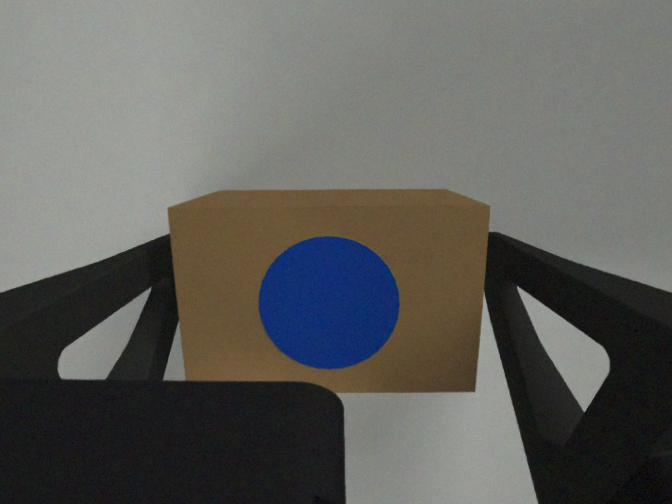

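Scene clock: 498.50 s.
Joint torques (N m): arm1=[-2.14 -3.9 11.07 0.59 -0.01 -0.03] | arm2=[1.03 -11.11 10.39 1.36 0.09 0.17] | arm3=[1.26 10.05 5.35 1.94 -0.05 -0.01] | arm4=[1.2 -26.52 12.26 1.02 0.15 0.11]
Motor temperatures (°C): arm1=[21 25 35 23 21 21 22] | arm2=[24 27 33 22 22 20 23] | arm3=[24 25 25 24 24 23 23] | arm4=[23 26 37 22 24 21 25]
Heat: arm1: hottest joint3_rad 35 °C; arm2: hottest joint3_rad 33 °C; arm3: hottest joint2_rad 25 °C; arm4: hottest joint3_rad 37 °C.
move: arm4 off_target
Joint velocities: within noise
arm1, arm2, arm3: as last shown
arm4.joint_positions: joint1_rad=+2.193 joint2_rad=+2.625 joint3_rad=+2.870 joint4_rad=-1.391 joint5_rad=+0.002 joint6_rad=+0.006 gripper_m=+0.06911
arm4.joint_status: gripper_m off_target (ended at +0.06914, target +0.05800)
arm4.hand: x=-0.0189 y=-0.0589 z=+1.0117 quat_wxyz=(+0.070, +0.922, +0.322, -0.202) (m; scene frame)
arm4.hand_target: x=-0.0237 y=-0.0660 z=+0.9977 quat_wxyz=(+0.072, +0.921, +0.321, -0.208) (m; scene frame)
arm4.hand_status: not commanded
pictures: none
No camera images: "cameras" was empty.

Scene clock: 499.80 s.
Joint torques (N m): arm1=[-2.08 -3.49 11.23 0.64 0 -0.04] | arm2=[1.03 -11.11 10.39 1.35 0.08 0.16] | arm3=[1.32 9.99 5.35 1.99 -0.04 0] | arm4=[0.67 -31.09 12.46 0.51 0.1 0.01]
Motor temperatures (°C): arm1=[21 25 35 23 21 21 22] | arm2=[24 27 33 22 22 20 23] | arm3=[24 25 25 24 24 23 23] | arm4=[23 26 37 22 24 21 25]
Heat: arm1: hottest joint3_rad 35 °C; arm2: hottest joint3_rad 33 °C; arm3: hottest joint2_rad 25 °C; arm4: hottest joint3_rad 37 °C.
move: arm4 off_target
Joint velocities: within noise
arm1, arm2, arm3: as last shown
arm4.joint_positions: joint1_rad=+2.193 joint2_rad=+2.571 joint3_rad=+2.877 joint4_rad=-1.467 joint5_rad=+0.002 joint6_rad=+0.006 gripper_m=+0.06911
arm4.joint_status: not commanded
arm4.hand: x=-0.0054 y=-0.0481 z=+1.0515 quat_wxyz=(+0.068, +0.924, +0.322, -0.195) (m; scene frame)
arm4.hand_target: x=-0.0083 y=-0.0486 z=+1.0846 quat_wxyz=(+0.077, +0.918, +0.320, -0.221) (m; scene frame)
arm4.hand_status: off_target (0.034 m and 1.2 deg from the pose sent, 0.074 m and 0.3 deg at the start; a joint's target at an end of its range on 31 of 39 steps)
pictures: arm4_cam_wrist
Images, in order (width x height): arm4_cam_wrist 672x504.

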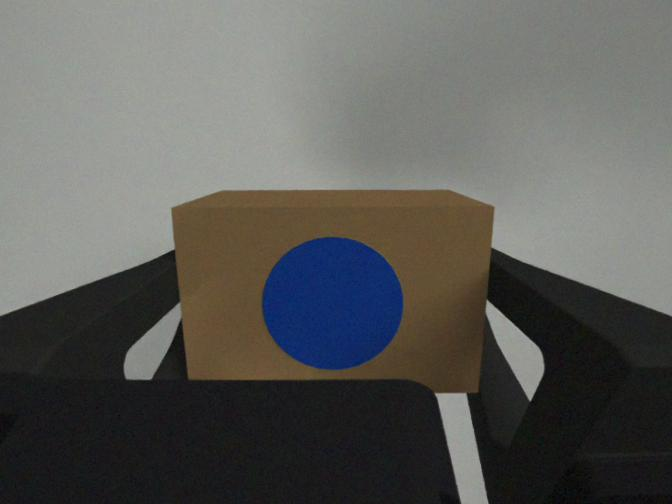

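Call:
move:
  arm4: {"target": [0.06, 0.008, 1.10, 0.0712, 0.9216, 0.3212, -0.2043], "speed": 0.2}
  cameras: []

Call:
move:
  arm4: {"target": [0.28, 0.186, 1.11, 0.0712, 0.9216, 0.3212, -0.2043], "speed": 0.3}
  cameras: []

Call:
move:
  arm4: {"joints": {"joint2_rad": 0.836, "joint3_rad": 1.266, "joint4_rad": -1.651, "joint5_rad": 0, "joint6_rad": 0}}
  cameras: ["arm4_cam_wrist"]

Call:
move:
  arm4: {"joints": {"joint1_rad": -1.77}}
  cameras: ["arm4_cam_wrist"]

Scene clock: 507.37 s.
Joint torques (N m): arm1=[-3.25 -3.25 11.07 0.72 0.02 -0.01] | arm2=[1.08 -11.05 10.39 1.35 0.08 0.17] | arm3=[1.26 10.11 5.37 1.96 -0.05 -0.01] | arm4=[0.85 -23.82 9.02 1.11 0.06 0]
Motor temperatures (°C): arm1=[21 25 35 23 21 21 22] | arm2=[24 27 33 22 22 20 23] | arm3=[24 25 25 24 24 23 23] | arm4=[23 28 37 22 24 21 26]
Heat: arm1: hottest joint3_rad 35 °C; arm2: hottest joint3_rad 33 °C; arm3: hottest joint2_rad 25 °C; arm4: hottest joint3_rad 37 °C.
move: arm4 done
Joint velocities: within noise
arm1, arm2, arm3: as last shown
arm4.joint_positions: joint1_rad=+2.193 joint2_rad=+2.079 joint3_rad=+2.131 joint4_rad=-1.194 joint5_rad=+0.002 joint6_rad=+0.006 gripper_m=+0.06911
arm4.joint_status: not commanded
arm4.hand: x=+0.0651 y=+0.0087 z=+1.1080 quat_wxyz=(+0.071, +0.922, +0.322, -0.204) (m; scene frame)
arm4.hand_target: x=+0.0602 y=+0.0081 z=+1.1000 quat_wxyz=(+0.071, +0.922, +0.321, -0.204) (m; scene frame)
arm4.hand_status: done (0.009 m and 0.1 deg from the pose sent, 0.099 m and 1.2 deg at the start)
pictures: none
No camera images: "cameras" was empty.

Scene clock: 508.90 s.
Joint torques (N m): arm1=[-2.61 -3.66 11.15 0.5 0.02 -0.03] | arm2=[0.97 -11.05 10.4 1.36 0.08 0.17] | arm3=[1.32 9.93 5.34 1.98 -0.06 0] | arm4=[0.62 -11.75 9.2 1.06 0 -0.06]
Motor temperatures (°C): arm1=[21 25 35 23 21 21 22] | arm2=[24 27 33 22 22 20 23] | arm3=[24 25 25 24 24 23 23] | arm4=[23 28 37 22 24 21 26]
Heat: arm1: hottest joint3_rad 35 °C; arm2: hottest joint3_rad 33 °C; arm3: hottest joint2_rad 25 °C; arm4: hottest joint3_rad 37 °C.
move: arm4 done
Joint velocities: within noise
arm1.joint_positions: joint1_rad=-2.260 joint2_rad=+0.957 joint3_rad=+0.794 joint4_rad=-1.047 joint5_rad=-0.012 joint6_rad=-0.009 gripper_m=+0.07996
arm1.joint_status: not commanded
arm1.hand: x=-0.3771 y=+1.1904 z=+1.0966 quat_wxyz=(-0.165, -0.295, -0.940, +0.051) (m; scene frame)
arm1.hand_target: x=-0.3800 y=+1.1900 z=+1.0999 quat_wxyz=(-0.166, -0.296, -0.939, +0.052) (m; scene frame)
arm1.hand_status: not commanded
arm2, arm3: as last shown
arm4.joint_positions: joint1_rad=+2.193 joint2_rad=+1.314 joint3_rad=+1.146 joint4_rad=-0.985 joint5_rad=+0.002 joint6_rad=+0.006 gripper_m=+0.06911
arm4.joint_status: not commanded
arm4.hand: x=+0.2842 y=+0.1853 z=+1.1076 quat_wxyz=(+0.069, +0.923, +0.322, -0.199) (m; scene frame)
arm4.hand_target: x=+0.2800 y=+0.1860 z=+1.1100 quat_wxyz=(+0.071, +0.922, +0.321, -0.204) (m; scene frame)
arm4.hand_status: done (0.005 m and 0.7 deg from the pose sent, 0.279 m and 0.1 deg at the start)
pictures: none
No camera images: "cameras" was empty.

Scene clock: 510.30 s.
Joint torques (N m): arm1=[-2.49 -3.72 11.07 0.59 -0.01 0.01] | arm2=[1.03 -10.99 10.37 1.37 0.08 0.17] | arm3=[1.38 9.99 5.38 1.95 -0.05 -0.01] | arm4=[0.38 -2.49 9.98 0.24 0 -0.04]
Motor temperatures (°C): arm1=[21 25 35 23 21 21 22] | arm2=[24 26 33 22 22 20 23] | arm3=[24 25 25 24 24 23 23] | arm4=[23 28 37 22 24 21 26]
Heat: arm1: hottest joint3_rad 35 °C; arm2: hottest joint3_rad 33 °C; arm3: hottest joint2_rad 25 °C; arm4: hottest joint3_rad 37 °C.
move: arm4 done
Joint velocities: arm1=[within noise] | arm2=[within noise] | arm3=[within noise] | arm4=[-0.044 0.005 -0.007 -0.017 -0.051 0.022 0.001]
arm1, arm2, arm3: as last shown
arm4.joint_positions: joint1_rad=+2.193 joint2_rad=+0.833 joint3_rad=+1.243 joint4_rad=-1.641 joint5_rad=+0.002 joint6_rad=+0.006 gripper_m=+0.06911
arm4.joint_status: all done
arm4.hand: x=+0.4547 y=+0.3226 z=+1.2573 quat_wxyz=(+0.056, +0.930, +0.325, -0.162) (m; scene frame)
arm4.hand_target: x=+0.4538 y=+0.3238 z=+1.2659 quat_wxyz=(+0.058, +0.929, +0.324, -0.167) (m; scene frame)
arm4.hand_status: not commanded
pictures: arm4_cam_wrist
Images, in order (width x height): arm4_cam_wrist 672x504.

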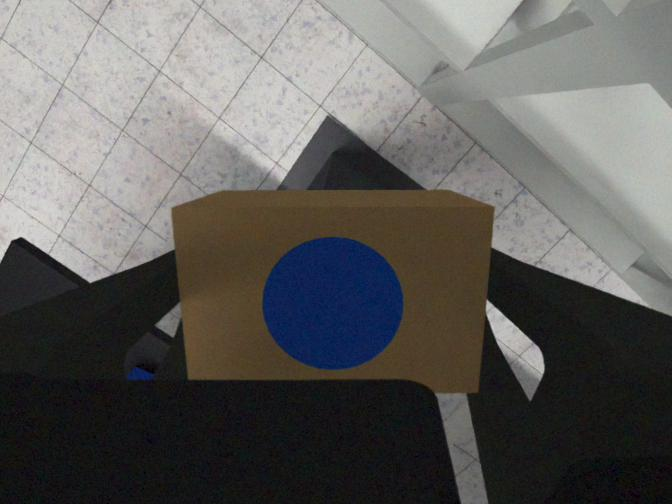

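Scene clock: 513.27 s.
Joint torques (N m): arm1=[-2.37 -3.9 10.97 0.62 0.05 0.01] | arm2=[1.03 -10.93 10.4 1.4 0.07 0.16] | arm3=[1.32 9.93 5.38 1.94 -0.05 -0.01] | arm4=[0.26 -2.26 9.99 0.28 0.07 0]
Motor temperatures (°C): arm1=[21 25 35 23 21 21 22] | arm2=[24 26 33 22 22 20 23] | arm3=[24 25 25 24 24 23 23] | arm4=[23 27 37 22 24 21 26]
Heat: arm1: hottest joint3_rad 35 °C; arm2: hottest joint3_rad 33 °C; arm3: hottest joint2_rad 25 °C; arm4: hottest joint3_rad 37 °C.
move: arm4 done
Joint velocities: within noise
arm1, arm2, arm3: as last shown
arm4.joint_positions: joint1_rad=-1.766 joint2_rad=+0.833 joint3_rad=+1.243 joint4_rad=-1.641 joint5_rad=+0.001 joint6_rad=+0.006 gripper_m=+0.06920
arm4.joint_status: all done
arm4.hand: x=+0.8969 y=+0.4435 z=+1.2548 quat_wxyz=(-0.166, -0.071, -0.983, +0.013) (m; scene frame)
arm4.hand_target: x=+0.8968 y=+0.4427 z=+1.2633 quat_wxyz=(-0.171, -0.070, -0.983, +0.014) (m; scene frame)
arm4.hand_status: not commanded
pictures: arm4_cam_wrist
Images, in order (width x height): arm4_cam_wrist 672x504.

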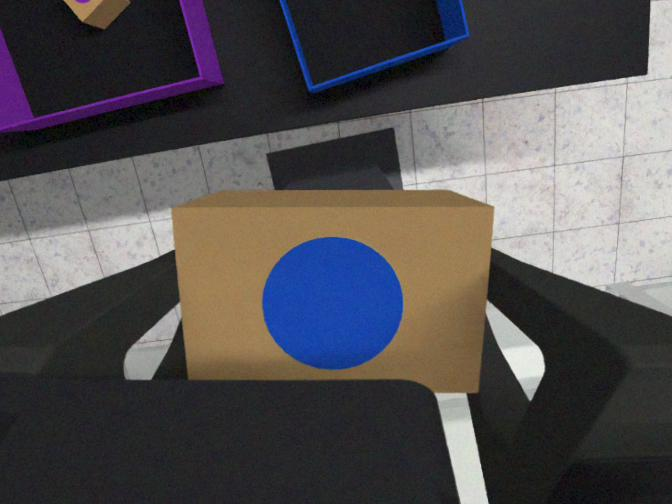

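Call:
move:
  arm4: {"target": [1.08, 0.375, 0.98, -0.1732, -0.0687, -0.9824, 0.0121]}
  cameras: ["arm4_cam_wrist"]

Scene clock: 522.13 s.
Joint torques (N m): arm1=[-2.37 -3.02 11.02 0.61 0.02 -0.04] | arm2=[1.03 -11.11 10.4 1.37 0.08 0.16] | arm3=[1.2 9.93 5.35 1.95 -0.05 -0.01] | arm4=[0.15 -11.81 8.16 1.03 -0.07 -0.08]
Motor temperatures (°C): arm1=[21 25 35 23 21 21 22] | arm2=[24 26 33 22 22 20 23] | arm3=[24 25 25 24 24 23 23] | arm4=[23 27 36 22 24 21 26]
Heat: arm1: hottest joint3_rad 35 °C; arm2: hottest joint3_rad 33 °C; arm3: hottest joint2_rad 25 °C; arm4: hottest joint3_rad 36 °C.
move: arm4 done
Joint velocities: within noise
arm1: as last shown
arm2.joint_positions: joint1_rad=+2.120 joint2_rad=+1.287 joint3_rad=+1.017 joint4_rad=-0.839 joint5_rad=-0.001 joint6_rad=-0.011 gripper_m=+0.09193
arm2.joint_status: not commanded
arm2.hand: x=-0.2948 y=-0.2726 z=+1.1207 quat_wxyz=(-0.218, +0.324, -0.918, -0.075) (m; scene frame)
arm2.hand_target: x=-0.3000 y=-0.2750 z=+1.1102 quat_wxyz=(-0.204, +0.321, -0.922, -0.071) (m; scene frame)
arm2.hand_status: not commanded
arm3.joint_positions: joint1_rad=+0.075 joint2_rad=+0.276 joint3_rad=+1.523 joint4_rad=-1.599 joint5_rad=-0.185 joint6_rad=-0.597 gripper_m=+0.09396
arm3.joint_status: not commanded
arm3.hand: x=+0.6803 y=-1.3506 z=+1.4452 quat_wxyz=(-0.326, -0.350, -0.735, +0.481) (m; scene frame)
arm3.hand_target: x=+0.6804 y=-1.3484 z=+1.4507 quat_wxyz=(-0.328, -0.347, -0.731, +0.487) (m; scene frame)
arm3.hand_status: not commanded
arm4.joint_positions: joint1_rad=-1.867 joint2_rad=+1.397 joint3_rad=+0.897 joint4_rad=-0.739 joint5_rad=-0.038 joint6_rad=-0.086 gripper_m=+0.06920
arm4.joint_status: not commanded
arm4.hand: x=+1.0756 y=+0.3792 z=+0.9773 quat_wxyz=(-0.164, -0.072, -0.984, +0.010) (m; scene frame)
arm4.hand_target: x=+1.0799 y=+0.3750 z=+0.9801 quat_wxyz=(-0.173, -0.069, -0.982, +0.012) (m; scene frame)
arm4.hand_status: done (0.007 m and 1.2 deg from the pose sent, 0.337 m and 0.9 deg at the start)
pictures: arm4_cam_wrist
Images, in order (width x height): arm4_cam_wrist 672x504.

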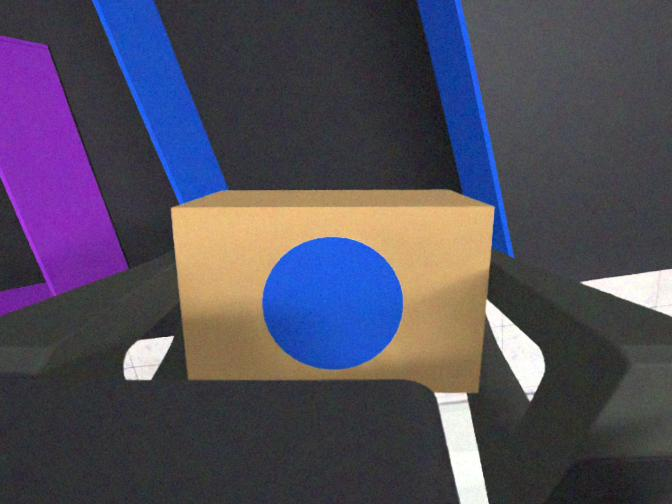

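Call:
move:
  arm4: {"target": [1.16, 0.385, 0.84, -0.1732, -0.0687, -0.9824, 0.0121]}
  cameras: ["arm4_cam_wrist"]

Call:
move:
  arm4: {"target": [1.16, 0.385, 0.755, -0.1732, -0.0687, -0.9824, 0.0121], "speed": 0.12}
  cameras: ["arm4_cam_wrist"]

Call:
move:
  arm4: {"target": [1.16, 0.385, 0.74, -0.1732, -0.0687, -0.9824, 0.0121], "speed": 0.06}
  cameras: []

Call:
move:
  arm4: {"target": [1.16, 0.385, 0.73, -0.1732, -0.0687, -0.9824, 0.0121], "speed": 0.06}
  cameras: ["arm4_cam_wrist"]

Scene clock: 531.73 s.
Joint torques (N m): arm1=[-2.43 -4.13 10.93 0.77 0.02 0.02] | arm2=[1.03 -10.99 10.4 1.39 0.08 0.16] | arm3=[1.2 9.99 5.37 1.98 -0.05 -0.01] | arm4=[1.32 -15.68 8.38 1.11 0.2 0.19]
Motor temperatures (°C): arm1=[21 25 35 23 21 21 22] | arm2=[24 26 33 22 22 20 23] | arm3=[24 25 25 24 24 23 23] | arm4=[23 26 36 22 24 21 26]
Heat: arm1: hottest joint3_rad 35 °C; arm2: hottest joint3_rad 33 °C; arm3: hottest joint2_rad 25 °C; arm4: hottest joint3_rad 36 °C.
move: arm4 off_target
Joint velocities: within noise
arm1, arm2, arm3: as last shown
arm4.joint_positions: joint1_rad=-1.816 joint2_rad=+1.816 joint3_rad=+0.938 joint4_rad=-0.386 joint5_rad=-0.023 joint6_rad=-0.054 gripper_m=+0.06920
arm4.joint_status: not commanded
arm4.hand: x=+1.1371 y=+0.3873 z=+0.8300 quat_wxyz=(-0.151, -0.065, -0.986, +0.009) (m; scene frame)
arm4.hand_target: x=+1.1592 y=+0.3852 z=+0.8408 quat_wxyz=(-0.173, -0.069, -0.982, +0.012) (m; scene frame)
arm4.hand_status: off_target (0.025 m and 2.7 deg from the pose sent, 0.161 m and 1.2 deg at the start)
pictures: arm4_cam_wrist
Images, in order (width x height): arm4_cam_wrist 672x504.

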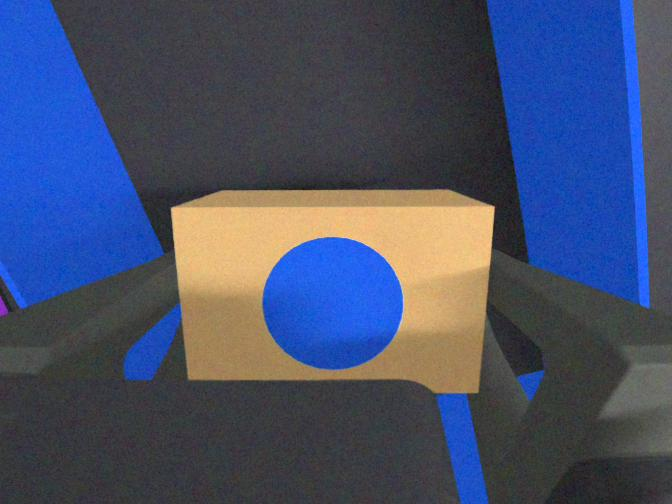

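Scene clock: 533.03 s.
Joint torques (N m): arm1=[-2.02 -3.37 10.85 0.51 0.01 0.01] | arm2=[1.03 -10.99 10.36 1.37 0.08 0.16] | arm3=[1.2 10.05 5.38 1.95 -0.05 -0.01] | arm4=[0.91 -15.79 6.34 0.96 0.19 0.18]
Motor temperatures (°C): arm1=[21 25 35 23 21 21 22] | arm2=[24 26 33 22 22 20 23] | arm3=[24 25 25 24 24 23 23] | arm4=[23 26 36 22 24 21 26]
Heat: arm1: hottest joint3_rad 35 °C; arm2: hottest joint3_rad 33 °C; arm3: hottest joint2_rad 25 °C; arm4: hottest joint3_rad 36 °C.
move: arm4 off_target
Joint velocities: within noise
arm1, arm2, arm3: as last shown
arm4.joint_positions: joint1_rad=-1.816 joint2_rad=+2.005 joint3_rad=+0.938 joint4_rad=-0.176 joint5_rad=-0.022 joint6_rad=-0.053 gripper_m=+0.06920
arm4.joint_status: not commanded
arm4.hand: x=+1.1450 y=+0.3853 z=+0.7552 quat_wxyz=(-0.161, -0.065, -0.985, +0.011) (m; scene frame)
arm4.hand_target: x=+1.1596 y=+0.3851 z=+0.7553 quat_wxyz=(-0.173, -0.069, -0.982, +0.012) (m; scene frame)
arm4.hand_status: off_target (0.015 m and 1.5 deg from the pose sent, 0.078 m and 2.7 deg at the start)
pictures: arm4_cam_wrist
Images, in order (width x height): arm4_cam_wrist 672x504.

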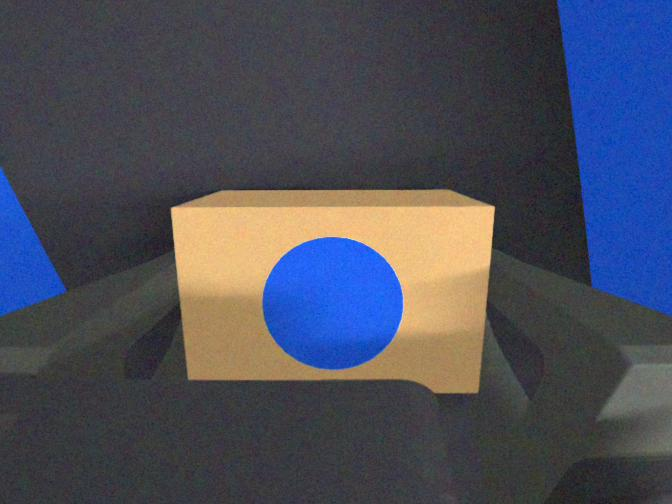

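Scene clock: 534.00 s.
Joint torques (N m): arm1=[-1.9 -4.19 11.07 0.53 0.06 0] | arm2=[1.2 -11.05 10.39 1.35 0.08 0.16] | arm3=[1.26 10.11 5.38 1.96 -0.05 -0.01] | arm4=[1.44 -15.27 6.39 1.07 0.16 0.19]
Motor temperatures (°C): arm1=[21 25 35 23 21 21 22] | arm2=[24 26 33 22 22 20 23] | arm3=[24 25 25 24 24 23 23] | arm4=[23 26 36 22 24 21 26]
Heat: arm1: hottest joint3_rad 35 °C; arm2: hottest joint3_rad 33 °C; arm3: hottest joint2_rad 25 °C; arm4: hottest joint3_rad 36 °C.
move: arm4 off_target
Joint velocities: within noise
arm1, arm2, arm3: as last shown
arm4.joint_positions: joint1_rad=-1.816 joint2_rad=+2.036 joint3_rad=+0.938 joint4_rad=-0.142 joint5_rad=-0.022 joint6_rad=-0.053 gripper_m=+0.06920
arm4.joint_status: not commanded
arm4.hand: x=+1.1448 y=+0.3853 z=+0.7427 quat_wxyz=(-0.162, -0.065, -0.985, +0.011) (m; scene frame)
arm4.hand_target: x=+1.1596 y=+0.3851 z=+0.7405 quat_wxyz=(-0.173, -0.069, -0.982, +0.012) (m; scene frame)
arm4.hand_status: off_target (0.015 m and 1.3 deg from the pose sent, 0.021 m and 1.5 deg at the start)
pictures: none
No camera images: "cameras" was empty.

Scene clock: 534.97 s.
Joint torques (N m): arm1=[-2.61 -3.72 11.1 0.69 0.03 0.01] | arm2=[1.08 -11.11 10.41 1.36 0.08 0.17] | arm3=[1.2 9.99 5.34 1.95 -0.06 0] | arm4=[1.38 -15.15 6.09 1.03 0.17 0.16]
Motor temperatures (°C): arm1=[21 25 35 23 21 21 22] | arm2=[24 26 33 22 22 20 23] | arm3=[24 25 25 24 24 23 23] | arm4=[23 26 35 22 24 21 26]
Heat: arm1: hottest joint3_rad 35 °C; arm2: hottest joint3_rad 33 °C; arm3: hottest joint2_rad 25 °C; arm4: hottest joint3_rad 35 °C.
move: arm4 off_target
Joint velocities: within noise
arm1, arm2, arm3: as last shown
arm4.joint_positions: joint1_rad=-1.816 joint2_rad=+2.052 joint3_rad=+0.943 joint4_rad=-0.118 joint5_rad=-0.022 joint6_rad=-0.053 gripper_m=+0.06919
arm4.joint_status: not commanded
arm4.hand: x=+1.1491 y=+0.3843 z=+0.7382 quat_wxyz=(-0.169, -0.065, -0.983, +0.012) (m; scene frame)
arm4.hand_target: x=+1.1595 y=+0.3851 z=+0.7303 quat_wxyz=(-0.173, -0.069, -0.982, +0.012) (m; scene frame)
arm4.hand_status: off_target (0.014 m and 0.7 deg from the pose sent, 0.020 m and 1.4 deg at the start)
pictures: arm4_cam_wrist
Images, in order (width x height): arm4_cam_wrist 672x504.

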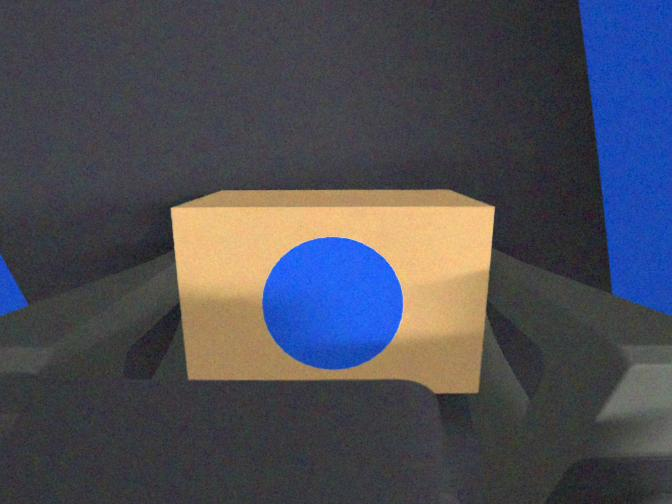

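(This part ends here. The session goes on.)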